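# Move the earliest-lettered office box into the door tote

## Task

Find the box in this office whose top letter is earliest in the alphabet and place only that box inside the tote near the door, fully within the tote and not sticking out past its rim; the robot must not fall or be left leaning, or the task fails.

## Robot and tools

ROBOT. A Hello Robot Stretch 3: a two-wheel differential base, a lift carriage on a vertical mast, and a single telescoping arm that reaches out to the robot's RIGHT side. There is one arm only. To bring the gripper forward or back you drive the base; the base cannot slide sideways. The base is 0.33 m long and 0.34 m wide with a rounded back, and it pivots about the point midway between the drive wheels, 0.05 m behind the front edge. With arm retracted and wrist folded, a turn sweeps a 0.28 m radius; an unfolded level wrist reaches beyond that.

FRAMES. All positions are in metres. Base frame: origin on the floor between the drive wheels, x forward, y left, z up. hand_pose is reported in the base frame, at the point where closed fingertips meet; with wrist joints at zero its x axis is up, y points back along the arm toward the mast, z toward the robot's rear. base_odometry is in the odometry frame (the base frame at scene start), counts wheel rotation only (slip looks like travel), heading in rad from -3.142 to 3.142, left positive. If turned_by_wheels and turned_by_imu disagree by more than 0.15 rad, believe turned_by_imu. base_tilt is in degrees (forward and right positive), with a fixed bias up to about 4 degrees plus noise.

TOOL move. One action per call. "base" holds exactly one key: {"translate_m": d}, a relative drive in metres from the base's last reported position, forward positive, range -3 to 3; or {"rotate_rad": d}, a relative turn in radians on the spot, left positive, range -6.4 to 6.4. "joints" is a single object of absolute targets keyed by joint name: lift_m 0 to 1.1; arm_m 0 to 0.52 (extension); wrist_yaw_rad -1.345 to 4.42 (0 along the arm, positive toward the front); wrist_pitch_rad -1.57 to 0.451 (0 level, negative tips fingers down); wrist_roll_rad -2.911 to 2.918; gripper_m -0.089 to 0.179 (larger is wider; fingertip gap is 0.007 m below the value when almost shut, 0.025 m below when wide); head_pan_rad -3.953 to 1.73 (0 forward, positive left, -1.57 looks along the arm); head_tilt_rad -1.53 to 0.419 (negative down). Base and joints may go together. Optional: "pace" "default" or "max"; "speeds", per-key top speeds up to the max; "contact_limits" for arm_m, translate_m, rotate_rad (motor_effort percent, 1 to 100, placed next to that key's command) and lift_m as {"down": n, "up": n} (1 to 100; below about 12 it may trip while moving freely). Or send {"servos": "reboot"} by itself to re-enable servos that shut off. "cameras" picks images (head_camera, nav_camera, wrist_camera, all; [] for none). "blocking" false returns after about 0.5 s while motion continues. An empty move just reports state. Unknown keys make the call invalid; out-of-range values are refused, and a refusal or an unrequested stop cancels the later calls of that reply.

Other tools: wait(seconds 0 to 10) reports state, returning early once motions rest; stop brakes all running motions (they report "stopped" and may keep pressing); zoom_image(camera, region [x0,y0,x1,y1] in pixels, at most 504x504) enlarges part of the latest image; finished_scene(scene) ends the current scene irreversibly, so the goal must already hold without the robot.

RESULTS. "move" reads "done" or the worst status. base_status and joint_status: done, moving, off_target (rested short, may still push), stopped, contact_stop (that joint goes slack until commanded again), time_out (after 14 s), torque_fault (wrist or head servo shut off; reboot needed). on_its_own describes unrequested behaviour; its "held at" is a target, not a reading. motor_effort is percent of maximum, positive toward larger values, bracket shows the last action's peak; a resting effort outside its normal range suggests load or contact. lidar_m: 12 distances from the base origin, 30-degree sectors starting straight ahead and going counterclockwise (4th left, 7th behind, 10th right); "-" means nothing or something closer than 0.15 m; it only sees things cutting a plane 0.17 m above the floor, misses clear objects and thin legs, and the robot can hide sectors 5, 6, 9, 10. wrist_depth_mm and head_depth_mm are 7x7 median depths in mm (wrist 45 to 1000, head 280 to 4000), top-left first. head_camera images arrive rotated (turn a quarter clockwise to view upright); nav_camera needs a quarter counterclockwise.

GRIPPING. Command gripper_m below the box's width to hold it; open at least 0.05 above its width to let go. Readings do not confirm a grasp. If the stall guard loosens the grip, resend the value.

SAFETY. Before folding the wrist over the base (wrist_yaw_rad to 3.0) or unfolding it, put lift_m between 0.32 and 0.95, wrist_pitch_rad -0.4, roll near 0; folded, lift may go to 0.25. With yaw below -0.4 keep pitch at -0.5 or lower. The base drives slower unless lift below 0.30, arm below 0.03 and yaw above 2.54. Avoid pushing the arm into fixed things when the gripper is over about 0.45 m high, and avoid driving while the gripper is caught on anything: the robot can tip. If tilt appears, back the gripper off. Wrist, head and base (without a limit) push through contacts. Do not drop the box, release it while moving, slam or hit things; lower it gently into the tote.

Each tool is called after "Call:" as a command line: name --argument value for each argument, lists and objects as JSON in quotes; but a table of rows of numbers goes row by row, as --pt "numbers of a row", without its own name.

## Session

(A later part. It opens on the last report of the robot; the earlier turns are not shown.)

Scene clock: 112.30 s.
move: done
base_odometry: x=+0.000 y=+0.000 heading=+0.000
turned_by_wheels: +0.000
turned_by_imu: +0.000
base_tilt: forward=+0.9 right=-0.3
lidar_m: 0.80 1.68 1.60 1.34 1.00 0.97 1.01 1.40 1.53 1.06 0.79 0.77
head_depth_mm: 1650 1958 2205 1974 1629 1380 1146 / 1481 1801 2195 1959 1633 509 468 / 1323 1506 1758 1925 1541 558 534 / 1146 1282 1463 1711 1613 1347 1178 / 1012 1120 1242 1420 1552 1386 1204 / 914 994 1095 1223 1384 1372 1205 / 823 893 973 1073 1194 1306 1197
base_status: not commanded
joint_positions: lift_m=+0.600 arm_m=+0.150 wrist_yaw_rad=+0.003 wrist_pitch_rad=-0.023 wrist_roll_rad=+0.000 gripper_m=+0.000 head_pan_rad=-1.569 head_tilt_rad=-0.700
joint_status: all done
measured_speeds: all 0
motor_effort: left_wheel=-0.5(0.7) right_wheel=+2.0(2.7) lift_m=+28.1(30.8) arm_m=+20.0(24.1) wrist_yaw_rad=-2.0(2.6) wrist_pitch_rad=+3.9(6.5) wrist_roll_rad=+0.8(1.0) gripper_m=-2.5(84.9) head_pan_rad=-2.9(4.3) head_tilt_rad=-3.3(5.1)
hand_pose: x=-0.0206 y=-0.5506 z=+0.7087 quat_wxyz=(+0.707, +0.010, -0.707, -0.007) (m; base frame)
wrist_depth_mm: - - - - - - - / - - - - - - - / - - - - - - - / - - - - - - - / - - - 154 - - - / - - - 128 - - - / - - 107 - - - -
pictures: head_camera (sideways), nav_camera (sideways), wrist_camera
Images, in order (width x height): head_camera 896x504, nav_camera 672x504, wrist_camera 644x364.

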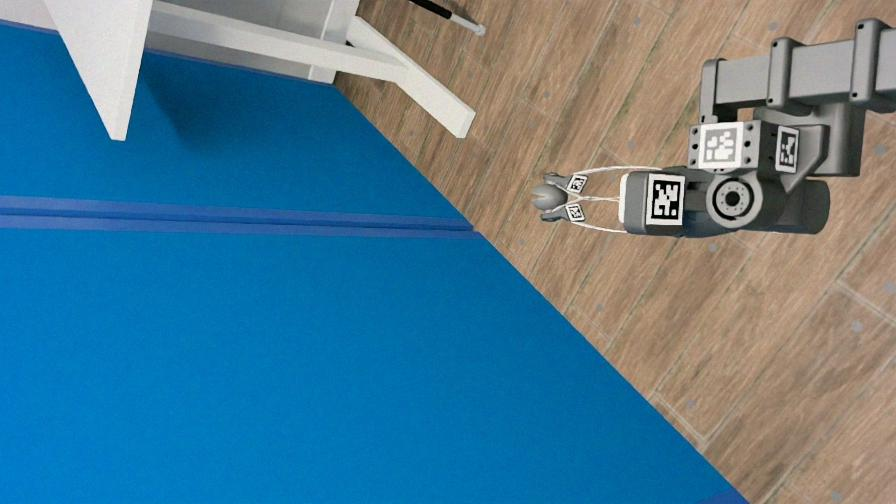

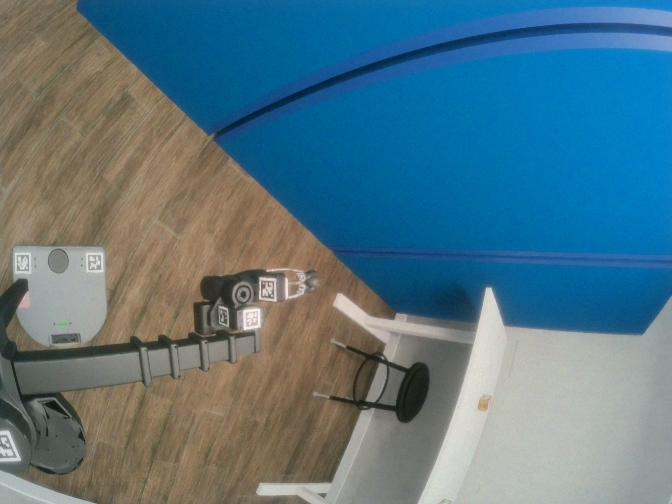

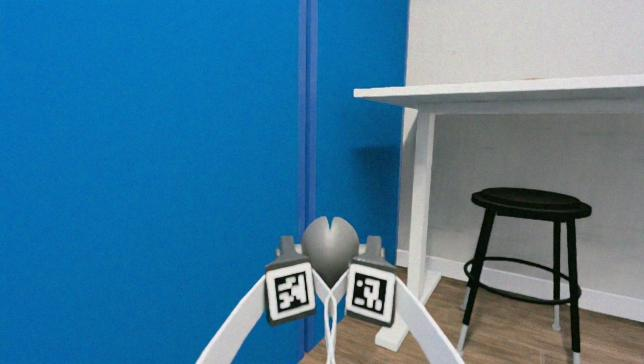

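Call:
move --joints '{"arm_m": 0.4, "wrist_pitch_rad": 0.0}'

Call:
move --joints '{"lift_m": 0.95}'

Call:
move --joints '{"arm_m": 0.1}'

Call:
move --joints '{"wrist_pitch_rad": -1.57}'

Scene clock: 131.10 s.
move: done
base_odometry: x=+0.000 y=+0.000 heading=+0.000
turned_by_wheels: +0.000
turned_by_imu: +0.001
base_tilt: forward=+1.1 right=-0.1
lidar_m: 0.80 1.68 1.60 1.34 1.00 0.97 1.01 1.40 1.54 1.06 0.79 0.76
head_depth_mm: 1645 1764 2194 1943 1628 1346 463 / 1490 1808 2227 1958 603 530 477 / 1311 1508 1773 761 726 1378 1203 / 1144 1287 1454 1657 1630 1383 1202 / 1018 1122 1252 1426 1560 1376 1204 / 912 989 1097 1217 1385 1376 1193 / 824 892 976 1075 1190 1310 1192
base_status: not commanded
joint_positions: lift_m=+0.600 arm_m=+0.400 wrist_yaw_rad=+0.003 wrist_pitch_rad=-0.023 wrist_roll_rad=+0.000 gripper_m=+0.000 head_pan_rad=-1.570 head_tilt_rad=-0.700
joint_status: all done
measured_speeds: all 0
motor_effort: left_wheel=-0.6(0.7) right_wheel=+2.3(2.7) lift_m=+20.6(24.4) arm_m=+20.6(23.7) wrist_yaw_rad=-2.0(2.5) wrist_pitch_rad=+3.8(6.8) wrist_roll_rad=+1.0(1.1) gripper_m=-1.6(2.9) head_pan_rad=-2.9(4.3) head_tilt_rad=-3.7(4.5)
hand_pose: x=-0.0207 y=-0.8006 z=+0.7088 quat_wxyz=(+0.707, +0.009, -0.707, -0.007) (m; base frame)
wrist_depth_mm: - - - 748 - - - / - - - 751 - - - / - - - 770 - - - / - - - 802 - - - / - - - 154 - - - / - - - 128 - - - / - - 107 870 - - -
pictures: head_camera (sideways), nav_camera (sideways), wrist_camera
Images, in order (width x height): head_camera 896x504, nav_camera 672x504, wrist_camera 644x364.

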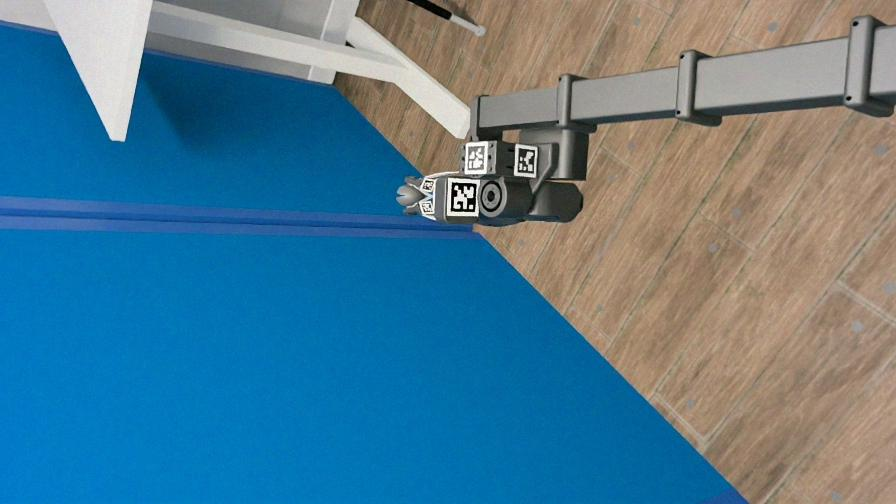

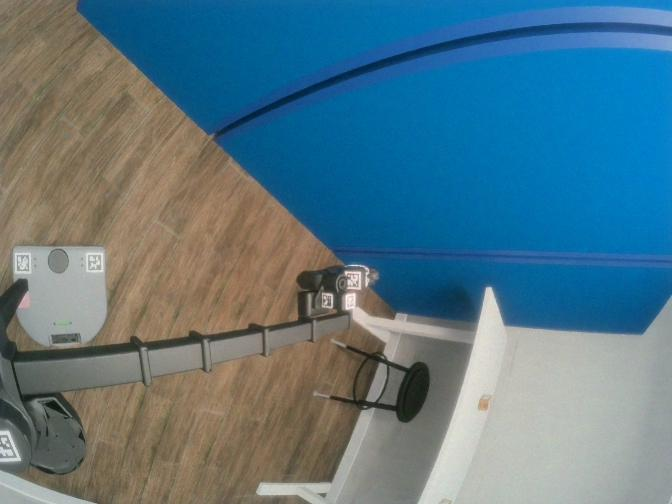

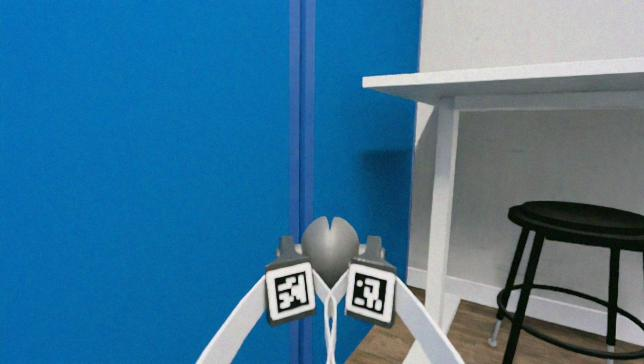

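Scene clock: 135.10 s.
move: done
base_odometry: x=+0.000 y=+0.000 heading=+0.000
turned_by_wheels: +0.000
turned_by_imu: +0.001
base_tilt: forward=+1.0 right=-0.1
lidar_m: 0.80 1.68 1.60 1.34 1.00 0.97 1.01 1.40 1.53 1.06 0.79 0.76
head_depth_mm: 1642 370 1935 1983 1624 1392 1205 / 1421 456 2183 1924 1619 1384 1201 / 1259 483 1757 1900 1624 1375 1201 / 1152 1286 1459 1694 1617 1376 1206 / 1014 1118 1251 1411 1552 1382 1193 / 909 991 1097 1224 1377 1387 1202 / 830 892 973 1074 1198 1321 1203
base_status: not commanded
joint_positions: lift_m=+0.950 arm_m=+0.400 wrist_yaw_rad=+0.003 wrist_pitch_rad=-0.023 wrist_roll_rad=+0.000 gripper_m=+0.000 head_pan_rad=-1.570 head_tilt_rad=-0.700
joint_status: all done
measured_speeds: all 0
motor_effort: left_wheel=-0.3(0.6) right_wheel=+2.0(2.9) lift_m=+29.5(32.3) arm_m=+13.2(20.6) wrist_yaw_rad=-1.8(2.5) wrist_pitch_rad=+3.8(4.3) wrist_roll_rad=+0.6(1.1) gripper_m=-1.8(2.6) head_pan_rad=-1.6(4.1) head_tilt_rad=-3.0(5.0)
hand_pose: x=-0.0207 y=-0.8006 z=+1.0588 quat_wxyz=(+0.707, +0.009, -0.707, -0.007) (m; base frame)
wrist_depth_mm: - - - 728 - - - / - - - 758 - - - / - - - 762 - - - / - - - 806 - - - / - - - 155 - - - / - - - 128 - - - / - - 107 880 - - -
pictures: head_camera (sideways), nav_camera (sideways), wrist_camera
Images, in order (width x height): head_camera 896x504, nav_camera 672x504, wrist_camera 644x364.

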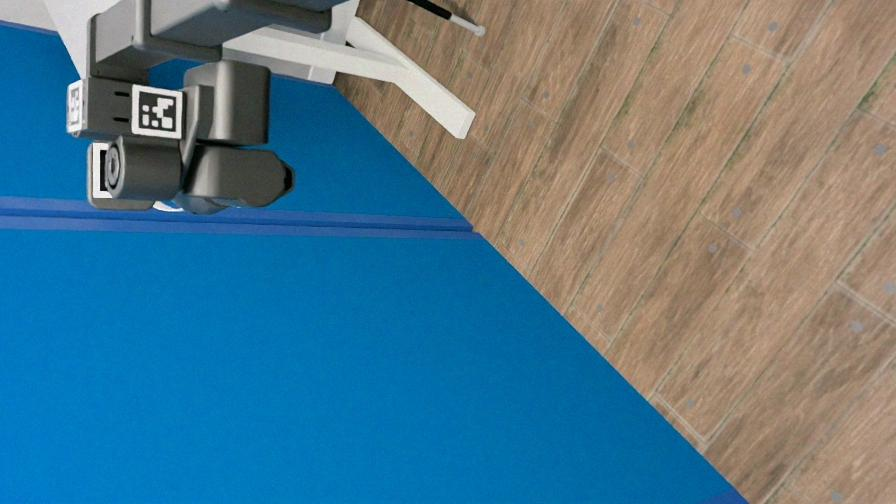

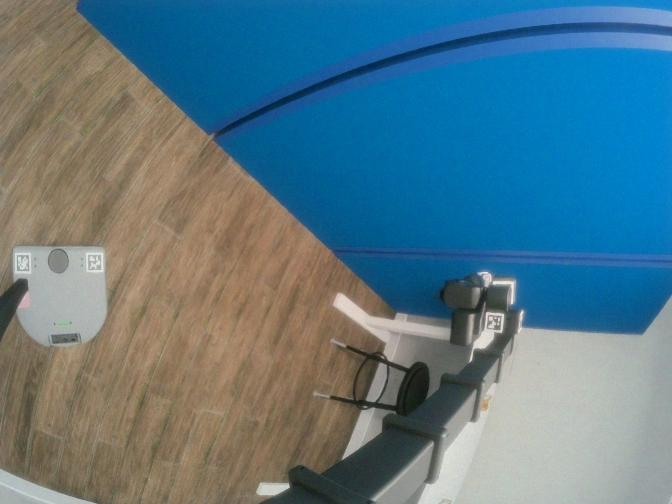

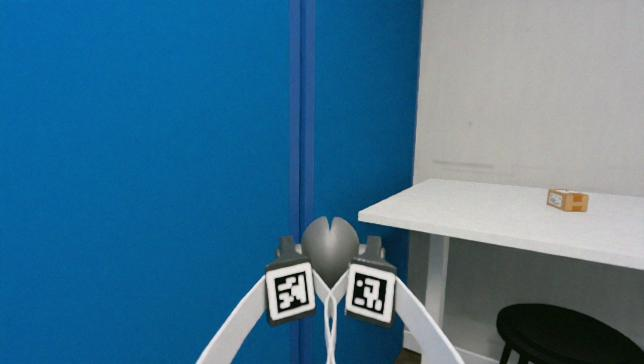

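Scene clock: 138.53 s.
move: done
base_odometry: x=+0.000 y=+0.000 heading=+0.000
turned_by_wheels: +0.000
turned_by_imu: +0.001
base_tilt: forward=+0.8 right=-0.1
lidar_m: 0.80 1.67 1.60 1.34 1.00 0.97 1.01 1.40 1.53 1.06 0.79 0.76
head_depth_mm: 1644 1740 - - - 1371 1210 / 1492 1791 301 - - 1391 1193 / 1313 1498 302 - 1512 1381 1206 / 1144 1285 1429 1652 1627 1387 1197 / 1015 1121 1253 1421 1567 1379 1206 / 903 991 1098 1219 1374 1376 1195 / 823 894 970 1069 1190 1321 1209
base_status: not commanded
joint_positions: lift_m=+0.950 arm_m=+0.100 wrist_yaw_rad=+0.003 wrist_pitch_rad=-0.023 wrist_roll_rad=+0.000 gripper_m=+0.000 head_pan_rad=-1.570 head_tilt_rad=-0.700
joint_status: all done
measured_speeds: all 0
motor_effort: left_wheel=-0.6(0.7) right_wheel=+2.0(2.7) lift_m=+20.7(29.6) arm_m=-20.4(22.5) wrist_yaw_rad=-2.1(2.7) wrist_pitch_rad=+3.9(4.3) wrist_roll_rad=+0.8(1.1) gripper_m=-1.2(2.6) head_pan_rad=-2.7(4.1) head_tilt_rad=-2.4(4.5)
hand_pose: x=-0.0207 y=-0.5006 z=+1.0588 quat_wxyz=(+0.707, +0.009, -0.707, -0.007) (m; base frame)
wrist_depth_mm: - - - - - - - / - - - - - - - / - - - - - - - / - - - - - - - / - - - 155 - - - / - - - 128 - - - / - - 107 - - - -
pictures: head_camera (sideways), nav_camera (sideways), wrist_camera
Images, in order (width x height): head_camera 896x504, nav_camera 672x504, wrist_camera 644x364.

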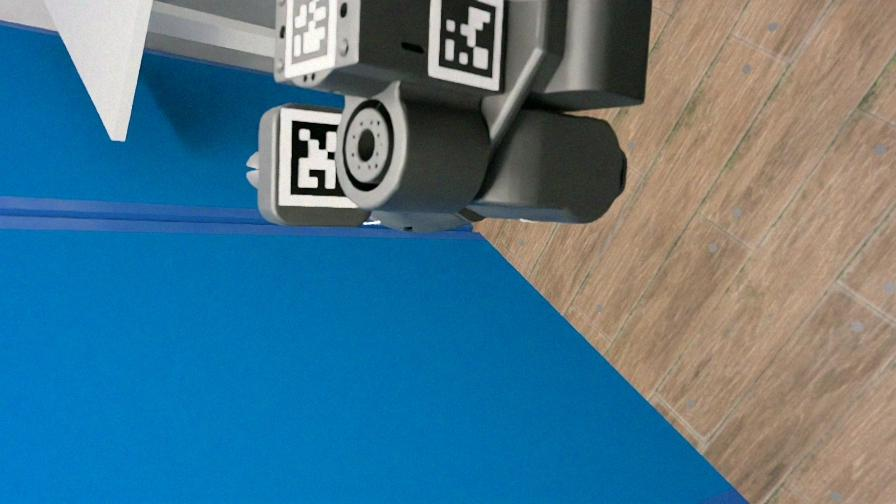

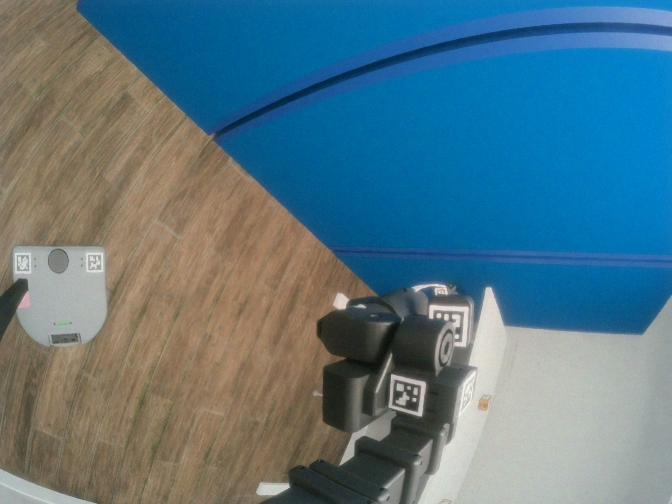

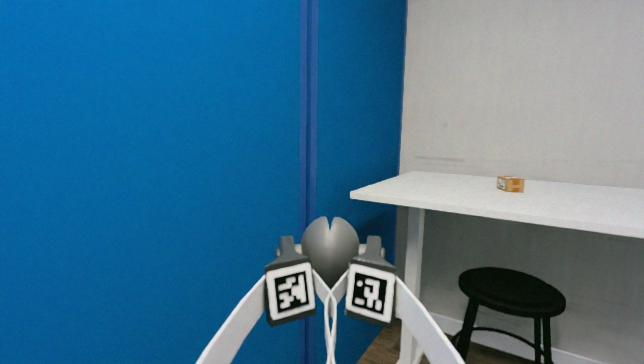

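Scene clock: 140.17 s.
move: done
base_odometry: x=+0.000 y=+0.000 heading=+0.000
turned_by_wheels: +0.000
turned_by_imu: +0.000
base_tilt: forward=+1.1 right=-0.1
lidar_m: 0.80 1.67 1.60 1.34 1.00 0.97 1.01 1.40 1.53 1.06 0.79 0.77
head_depth_mm: 1649 1760 - - - 1392 1205 / 1493 1810 2099 - - 1365 1207 / 1324 1496 1712 - - - 413 / 1142 1285 1465 1697 1571 1362 1183 / 1009 1120 1244 1424 1547 1384 1205 / 911 994 1096 1224 1387 1371 1203 / 825 892 969 1072 1194 1313 1204
base_status: not commanded
joint_positions: lift_m=+0.950 arm_m=+0.100 wrist_yaw_rad=+0.003 wrist_pitch_rad=-1.564 wrist_roll_rad=+0.000 gripper_m=+0.000 head_pan_rad=-1.570 head_tilt_rad=-0.700
joint_status: all done
measured_speeds: all 0
motor_effort: left_wheel=-0.3(0.6) right_wheel=+2.3(2.8) lift_m=+22.5(22.5) arm_m=-19.8(20.6) wrist_yaw_rad=-1.8(2.4) wrist_pitch_rad=-1.2(5.9) wrist_roll_rad=+0.6(1.1) gripper_m=-2.0(2.4) head_pan_rad=-2.3(3.6) head_tilt_rad=-2.9(4.0)
hand_pose: x=-0.0217 y=-0.2226 z=+0.8323 quat_wxyz=(+0.502, +0.499, -0.500, -0.498) (m; base frame)
wrist_depth_mm: - 910 904 901 918 909 897 / - 945 926 931 917 937 911 / - 952 974 953 934 941 932 / - - - 971 971 961 982 / - - - 149 - - - / - - - 128 - - - / - - - - - - -
pictures: head_camera (sideways), nav_camera (sideways), wrist_camera
Images, in order (width x height): head_camera 896x504, nav_camera 672x504, wrist_camera 644x364.

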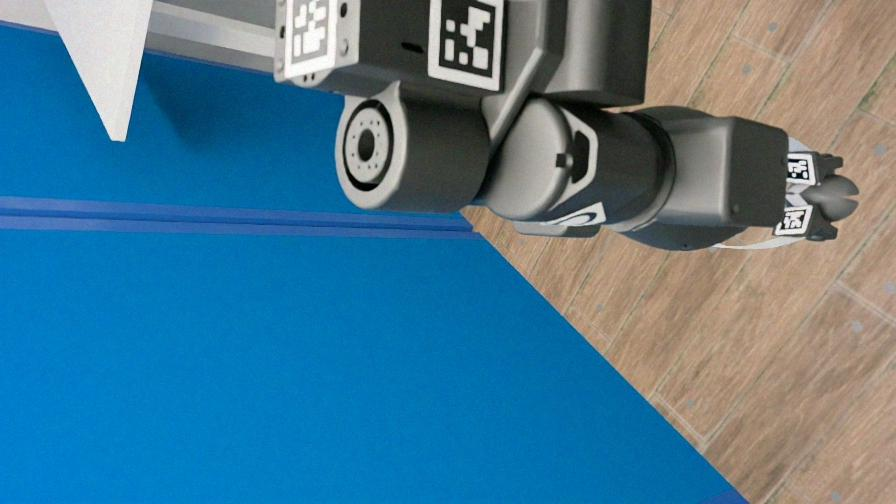

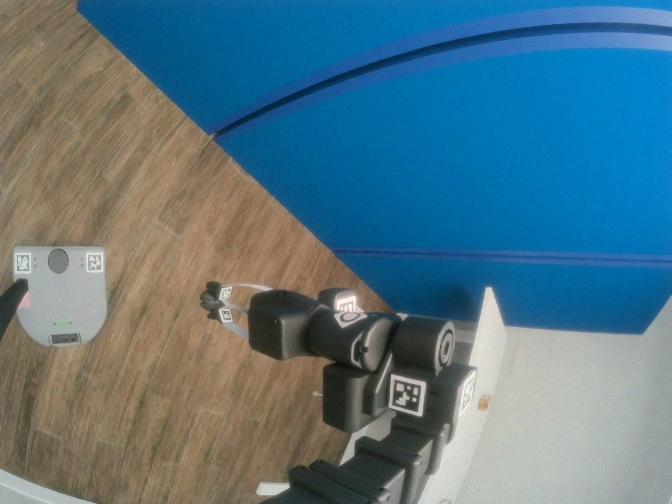

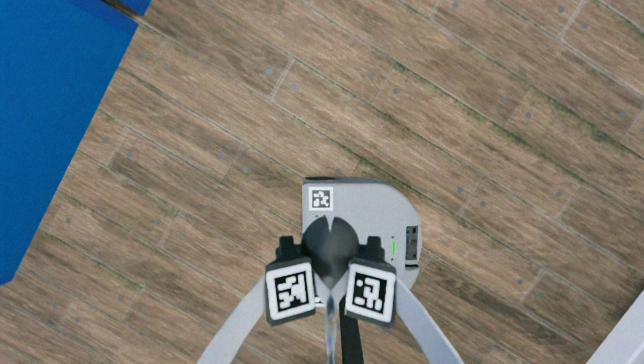

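Call:
move --joints '{"wrist_pitch_rad": -0.4, "arm_m": 0.0}' --pace "max" --cameras '[]'

Call:
move --joints '{"wrist_yaw_rad": 3.1, "lift_m": 0.6, "head_pan_rad": 0.0, "head_tilt_rad": -0.4}' --pace "max" --cameras '[]'

Call:
move --joints '{"lift_m": 0.27}' --base '{"rotate_rad": 0.75}' --cameras '["head_camera", "nav_camera"]'

Scene clock: 205.03 s.
move: done
base_odometry: x=+0.000 y=+0.000 heading=+0.000
turned_by_wheels: +0.000
turned_by_imu: +0.001
base_tilt: forward=+0.8 right=+0.1
lidar_m: 0.80 1.67 1.60 1.34 0.99 0.97 1.01 1.40 1.53 1.06 0.79 0.77
head_depth_mm: 1641 1751 2192 1975 - - - / 1490 1811 2177 1984 - - - / 1314 1520 1755 1999 - - - / 1148 1283 1454 1695 1630 1382 1208 / 1019 1118 1256 1434 1556 1378 1203 / 906 995 1100 1218 1394 1374 1198 / 825 894 977 1072 1191 1310 1206
base_status: not commanded
joint_positions: lift_m=+0.950 arm_m=+0.002 wrist_yaw_rad=+0.003 wrist_pitch_rad=-0.421 wrist_roll_rad=+0.000 gripper_m=+0.000 head_pan_rad=-1.570 head_tilt_rad=-0.700
joint_status: all done
joint sent to its limit — arm_m, lower limit.
measured_speeds: all 0
motor_effort: left_wheel=-0.4(0.6) right_wheel=+2.3(2.6) lift_m=+27.7(28.0) arm_m=-18.3(22.1) wrist_yaw_rad=-1.6(2.3) wrist_pitch_rad=+3.8(6.6) wrist_roll_rad=+0.7(1.2) gripper_m=-1.2(2.5) head_pan_rad=-2.1(3.2) head_tilt_rad=-2.9(3.5)
hand_pose: x=-0.0209 y=-0.3707 z=+0.9620 quat_wxyz=(+0.692, +0.149, -0.691, -0.147) (m; base frame)
wrist_depth_mm: - - - - - - - / - - - - - - - / - - - - - - - / - - - - - - - / - - - 155 - - - / - - 123 128 - - - / - - - - - - -
pictures: none
No camera images: "cameras" was empty.

Scene clock: 208.17 s.
move: done
base_odometry: x=+0.000 y=+0.000 heading=+0.000
turned_by_wheels: +0.000
turned_by_imu: +0.000
base_tilt: forward=+1.0 right=-0.1
lidar_m: 0.80 1.67 1.60 1.34 1.00 0.97 1.00 1.40 1.53 1.06 0.79 0.77
head_depth_mm: 650 687 727 769 825 877 952 / 687 724 770 821 887 952 1033 / 729 774 824 883 953 1034 1136 / 774 829 888 955 1038 1135 1245 / 830 899 966 1055 2035 1647 1363 / 1911 2064 2164 2321 2242 1755 1423 / 1740 1838 1948 2065 2126 1773 1441
base_status: not commanded
joint_positions: lift_m=+0.600 arm_m=+0.002 wrist_yaw_rad=+3.097 wrist_pitch_rad=-0.418 wrist_roll_rad=+0.000 gripper_m=+0.000 head_pan_rad=+0.005 head_tilt_rad=-0.400
joint_status: all done
measured_speeds: all 0
motor_effort: left_wheel=-0.5(0.7) right_wheel=+2.4(2.7) lift_m=+21.9(25.4) arm_m=-1.1(18.2) wrist_yaw_rad=+2.9(7.4) wrist_pitch_rad=+3.2(3.7) wrist_roll_rad=+0.9(1.1) gripper_m=-1.6(2.5) head_pan_rad=-2.1(5.1) head_tilt_rad=+3.3(4.9)
hand_pose: x=-0.0112 y=+0.0774 z=+0.6126 quat_wxyz=(+0.163, +0.694, +0.132, +0.689) (m; base frame)
wrist_depth_mm: - - 143 - - - - / - - 156 - - - - / - - 166 - - - - / - - 183 - - - - / - - 201 155 - - - / 850 889 213 128 888 903 905 / 778 805 248 757 751 785 770
pictures: none
No camera images: "cameras" was empty.

Scene clock: 212.00 s.
move: done
base_odometry: x=+0.000 y=+0.000 heading=+0.749
turned_by_wheels: +0.749
turned_by_imu: +0.747
base_tilt: forward=+0.9 right=-0.3
lidar_m: 1.61 1.61 1.14 0.96 0.97 1.10 1.82 1.60 0.90 0.77 0.77 0.88
head_depth_mm: 1499 1618 1751 1893 2073 1793 1458 / 1472 1580 1720 1862 2013 1757 1442 / 1455 1560 1679 1814 1970 1768 1444 / 1420 1510 1634 1775 1928 1773 1429 / 1383 1462 1570 1704 1840 1754 1439 / 1338 1438 1544 1660 1808 1741 1440 / 1324 1411 1499 1617 1755 1754 1441
base_status: done
joint_positions: lift_m=+0.270 arm_m=+0.002 wrist_yaw_rad=+3.097 wrist_pitch_rad=-0.418 wrist_roll_rad=+0.000 gripper_m=+0.000 head_pan_rad=+0.000 head_tilt_rad=-0.400
joint_status: all done
measured_speeds: all 0
motor_effort: left_wheel=-10.9(15.2) right_wheel=+11.0(13.8) lift_m=+20.7(23.0) arm_m=+12.1(12.2) wrist_yaw_rad=+2.9(3.8) wrist_pitch_rad=+3.1(3.6) wrist_roll_rad=+0.7(1.1) gripper_m=-2.3(2.9) head_pan_rad=-3.6(4.6) head_tilt_rad=+3.6(4.4)
hand_pose: x=-0.0112 y=+0.0774 z=+0.2826 quat_wxyz=(+0.163, +0.694, +0.132, +0.689) (m; base frame)
wrist_depth_mm: - - 141 - - - - / - - 153 - - - - / - - 168 - - - 943 / 748 733 184 745 741 757 745 / 606 602 201 155 593 596 600 / 499 501 218 129 482 500 505 / 431 261 123 255 405 433 426
pictures: head_camera (sideways), nav_camera (sideways)
Images, in order (width x height): head_camera 896x504, nav_camera 672x504.

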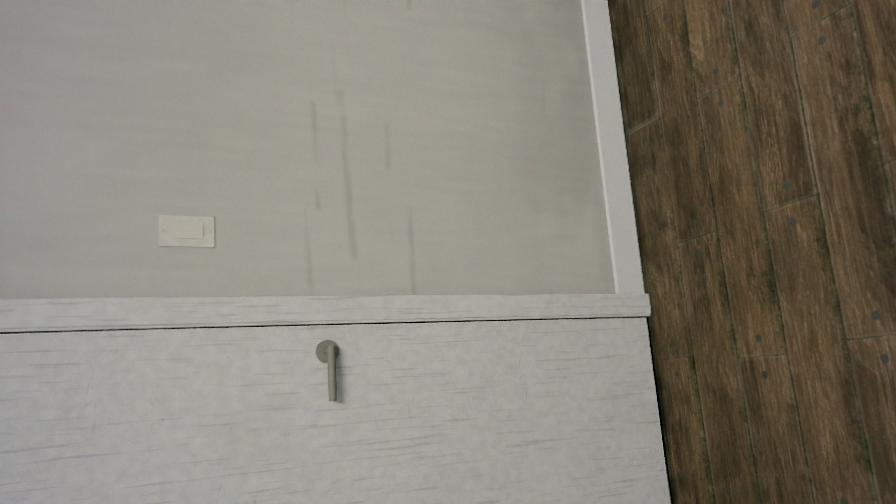

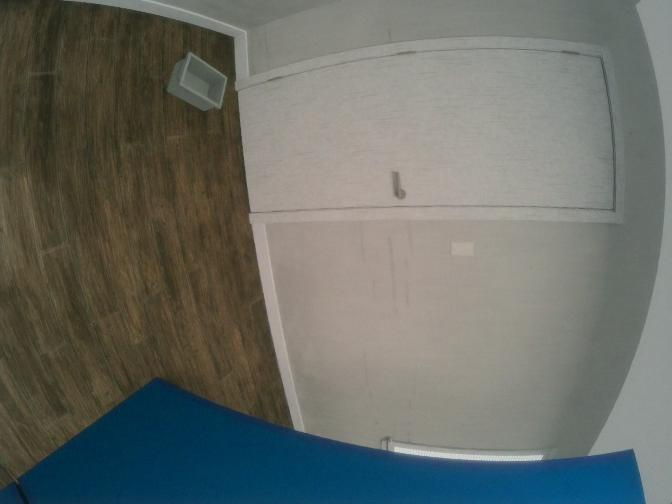

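Call:
move --base '{"translate_m": 0.8}' --joints '{"head_pan_rad": -1.2, "head_tilt_rad": -0.35}' --pace "max" --cameras '["head_camera", "nav_camera"]'

Scene clock: 218.17 s.
move: done
base_odometry: x=+0.586 y=+0.545 heading=+0.749
turned_by_wheels: +0.000
turned_by_imu: +0.001
base_tilt: forward=+1.1 right=-0.1
lidar_m: 0.83 0.83 0.97 1.19 1.19 1.36 2.30 1.14 0.64 0.56 1.80 1.01
head_depth_mm: 805 722 656 606 563 596 633 / 3062 3261 3487 3268 2286 1076 955 / 3171 3281 3494 3589 2476 1871 1511 / 3215 3389 3555 3630 2489 1877 1510 / 3116 3223 3408 3348 2443 1848 1501 / 2251 2313 2381 2527 2374 1858 1493 / 1788 1827 1839 1918 2004 1858 1489
base_status: done
joint_positions: lift_m=+0.270 arm_m=+0.002 wrist_yaw_rad=+3.098 wrist_pitch_rad=-0.418 wrist_roll_rad=+0.000 gripper_m=+0.000 head_pan_rad=-1.202 head_tilt_rad=-0.350
joint_status: all done
measured_speeds: all 0
motor_effort: left_wheel=+2.9(10.9) right_wheel=+5.9(19.0) lift_m=+30.1(30.3) arm_m=+20.5(21.1) wrist_yaw_rad=+2.2(3.3) wrist_pitch_rad=+3.4(3.6) wrist_roll_rad=+0.9(1.2) gripper_m=-2.1(2.8) head_pan_rad=+3.8(4.5) head_tilt_rad=+2.2(7.8)
hand_pose: x=-0.0114 y=+0.0774 z=+0.2826 quat_wxyz=(+0.162, +0.694, +0.132, +0.689) (m; base frame)
wrist_depth_mm: - - 144 - - - - / - - 156 - - - - / - 916 167 - 870 - - / 752 751 183 767 755 745 698 / 594 597 201 155 599 600 599 / 497 500 216 128 491 499 497 / 428 261 123 254 409 427 428
pictures: head_camera (sideways), nav_camera (sideways)
Images, in order (width x height): head_camera 896x504, nav_camera 672x504.

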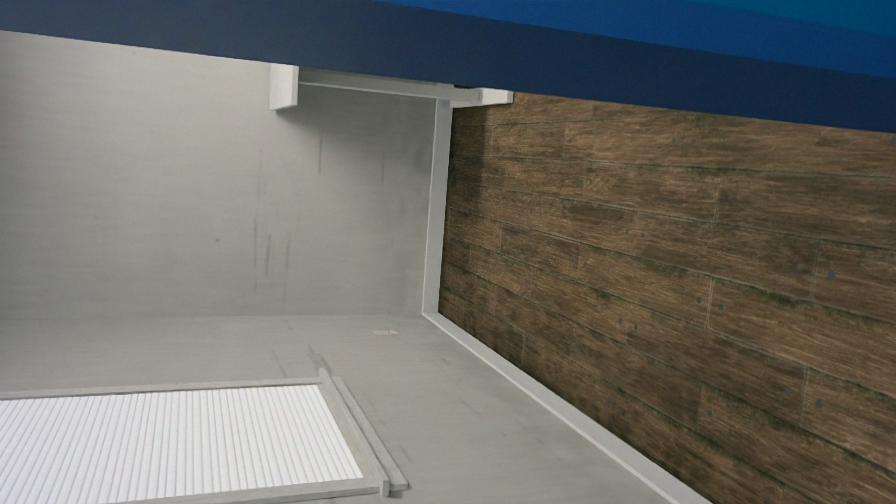

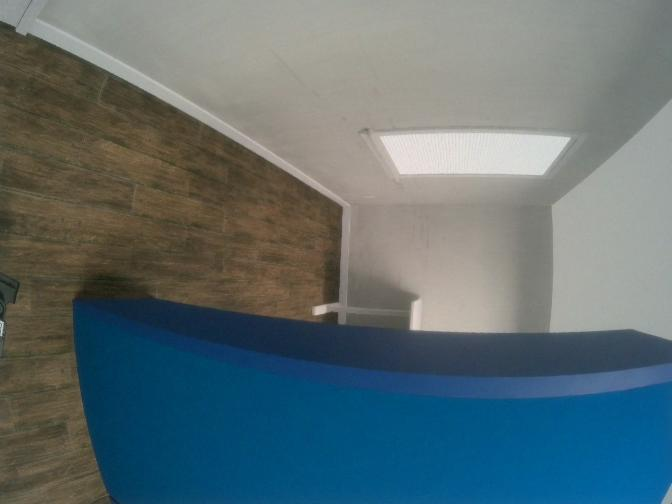

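Call:
move --base '{"translate_m": 0.3}' --pace "max" --cameras '[]'

Call:
move --base '{"rotate_rad": -1.34}' --joints '{"head_pan_rad": -0.6}' --pace "max" --cameras '["head_camera", "nav_camera"]'

Scene clock: 226.93 s.
move: done
base_odometry: x=+0.805 y=+0.749 heading=+0.749
turned_by_wheels: +0.000
turned_by_imu: +0.000
base_tilt: forward=+0.8 right=+0.0
lidar_m: 0.58 0.55 0.64 1.05 1.27 1.45 2.47 0.96 0.60 0.75 1.20 0.68
head_depth_mm: 2951 3183 3347 3442 2498 1888 1519 / 3007 3247 3349 3534 2545 1875 1516 / 3057 3200 3431 3581 2496 1882 1510 / 2981 3251 3384 3471 2500 1861 1506 / 2053 2132 2235 2389 2280 1852 1486 / 1477 1506 1577 1671 1738 1739 1485 / 1184 1217 1251 1295 1324 1364 1388
base_status: done
joint_positions: lift_m=+0.270 arm_m=+0.002 wrist_yaw_rad=+3.098 wrist_pitch_rad=-0.418 wrist_roll_rad=+0.000 gripper_m=+0.000 head_pan_rad=-1.200 head_tilt_rad=-0.350
joint_status: not commanded
measured_speeds: all 0
motor_effort: left_wheel=+0.7(15.5) right_wheel=+2.7(12.5) lift_m=+26.5(28.1) arm_m=+19.9(20.7) wrist_yaw_rad=+2.4(3.2) wrist_pitch_rad=+3.2(3.6) wrist_roll_rad=+0.8(1.2) gripper_m=-1.3(2.7) head_pan_rad=+2.9(4.1) head_tilt_rad=+1.7(4.1)
hand_pose: x=-0.0114 y=+0.0774 z=+0.2826 quat_wxyz=(+0.162, +0.694, +0.132, +0.689) (m; base frame)
wrist_depth_mm: - - 144 - - - - / - - 156 - - - - / - 950 166 923 951 - - / 755 746 184 746 741 717 - / 601 597 201 155 599 607 530 / 496 497 216 129 483 501 502 / 433 261 123 256 408 428 431
pictures: none
No camera images: "cameras" was empty.

Scene clock: 228.90 s.
move: done
base_odometry: x=+0.805 y=+0.749 heading=-0.590
turned_by_wheels: -1.340
turned_by_imu: -1.334
base_tilt: forward=+0.9 right=-0.2
lidar_m: 2.62 0.85 0.61 0.55 0.57 0.76 1.27 1.30 1.74 2.11 0.68 0.60
head_depth_mm: 528 569 617 674 740 826 931 / 495 530 570 620 680 748 829 / 513 536 565 600 643 693 754 / 585 620 656 698 743 798 856 / 685 734 784 847 915 994 1090 / 3112 3297 3569 3388 2342 1853 1494 / 3094 3223 3373 3576 2457 1851 1488
base_status: done
joint_positions: lift_m=+0.270 arm_m=+0.002 wrist_yaw_rad=+3.098 wrist_pitch_rad=-0.418 wrist_roll_rad=+0.000 gripper_m=+0.000 head_pan_rad=-0.590 head_tilt_rad=-0.350
joint_status: all done
measured_speeds: all 0
motor_effort: left_wheel=+10.3(16.7) right_wheel=-8.5(16.0) lift_m=+25.2(26.5) arm_m=+7.0(20.4) wrist_yaw_rad=+2.2(3.1) wrist_pitch_rad=+3.2(3.7) wrist_roll_rad=+0.8(1.1) gripper_m=-2.5(2.5) head_pan_rad=-2.5(4.3) head_tilt_rad=+2.3(2.7)
hand_pose: x=-0.0114 y=+0.0774 z=+0.2826 quat_wxyz=(+0.162, +0.694, +0.132, +0.689) (m; base frame)
wrist_depth_mm: - - 142 - - - - / - - 153 - - - - / - - 166 - - - - / - - 182 687 709 699 711 / 606 601 201 154 604 592 595 / 493 499 219 129 489 498 509 / 427 263 123 255 407 430 430
pictures: head_camera (sideways), nav_camera (sideways)
Images, in order (width x height): head_camera 896x504, nav_camera 672x504.

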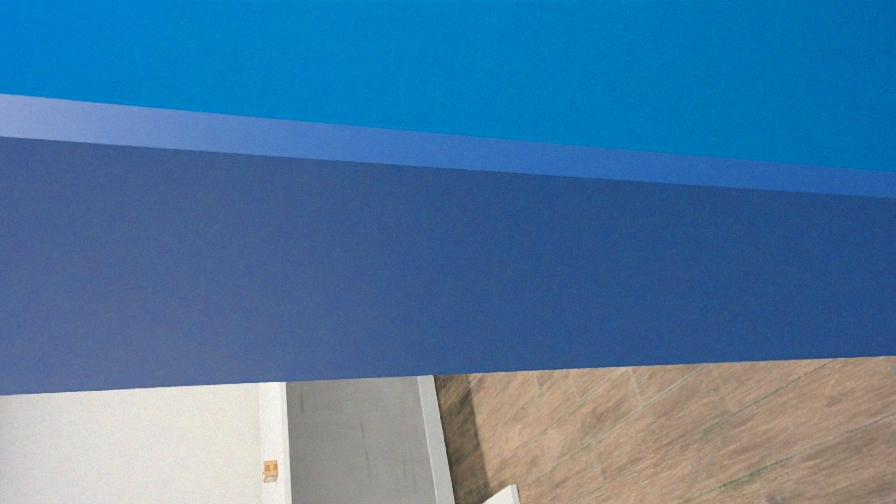

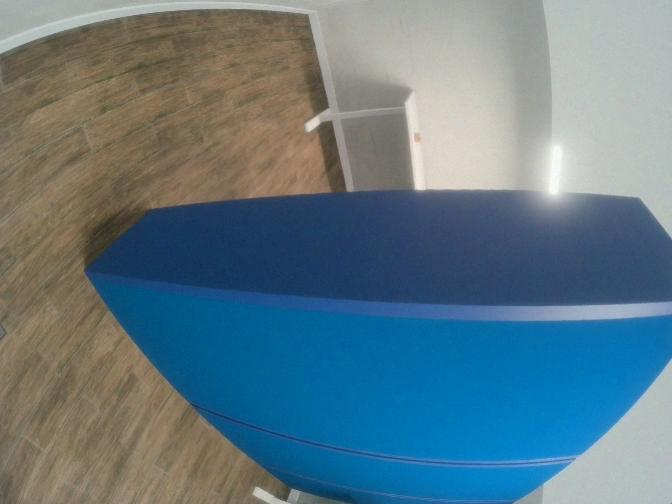

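Call:
move --base '{"translate_m": 0.85}' --joints '{"head_pan_rad": -1.2, "head_tilt_rad": -0.3}' --pace "max" --cameras '["head_camera", "nav_camera"]'

Scene clock: 239.40 s.
move: done
base_odometry: x=+1.512 y=+0.276 heading=-0.590
turned_by_wheels: +0.000
turned_by_imu: +0.000
base_tilt: forward=+0.8 right=-0.2
lidar_m: 2.26 0.90 0.64 0.61 0.62 0.83 2.08 2.18 0.37 0.35 3.12 2.78
head_depth_mm: - 284 291 305 322 340 361 / 2834 2936 3015 321 339 356 378 / 2923 3021 3204 3400 2694 2028 1575 / 3019 3208 3295 3421 2727 2008 1558 / 3139 3267 3424 3626 2696 1985 1560 / 3234 3411 3559 3872 2635 1987 1559 / 3426 3598 3787 3846 2669 1965 1563
base_status: done
joint_positions: lift_m=+0.270 arm_m=+0.002 wrist_yaw_rad=+3.098 wrist_pitch_rad=-0.418 wrist_roll_rad=+0.000 gripper_m=+0.000 head_pan_rad=-1.201 head_tilt_rad=-0.300
joint_status: all done
measured_speeds: all 0
motor_effort: left_wheel=+5.9(20.5) right_wheel=+1.9(7.9) lift_m=+22.3(22.9) arm_m=-19.7(20.6) wrist_yaw_rad=+2.7(3.3) wrist_pitch_rad=+3.3(3.6) wrist_roll_rad=+0.8(1.1) gripper_m=-0.6(2.4) head_pan_rad=+3.1(6.0) head_tilt_rad=+4.1(5.7)
hand_pose: x=-0.0114 y=+0.0774 z=+0.2826 quat_wxyz=(+0.162, +0.694, +0.132, +0.689) (m; base frame)
wrist_depth_mm: - - 142 - - - - / - - 154 - - - - / - - 166 - - - - / - 673 182 711 732 716 715 / 606 601 201 155 597 592 603 / 504 503 216 128 485 501 501 / 425 262 123 253 409 433 430
pictures: head_camera (sideways), nav_camera (sideways)
Images, in order (width x height): head_camera 896x504, nav_camera 672x504.

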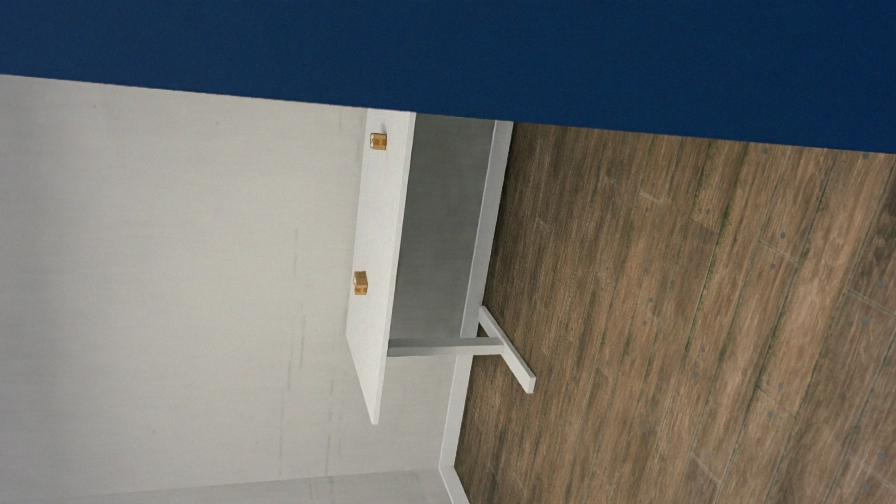

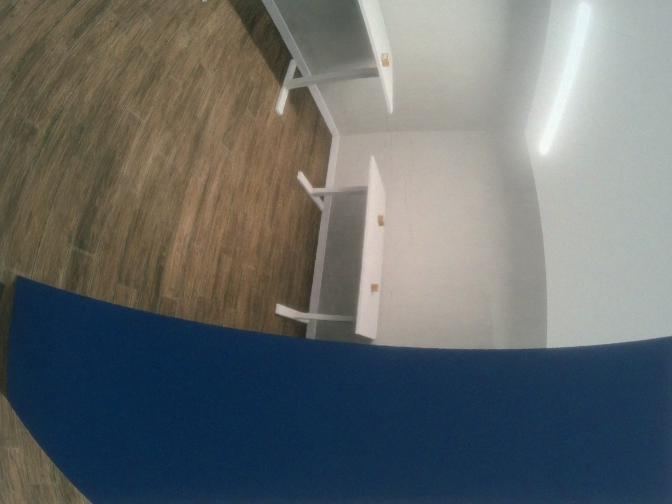

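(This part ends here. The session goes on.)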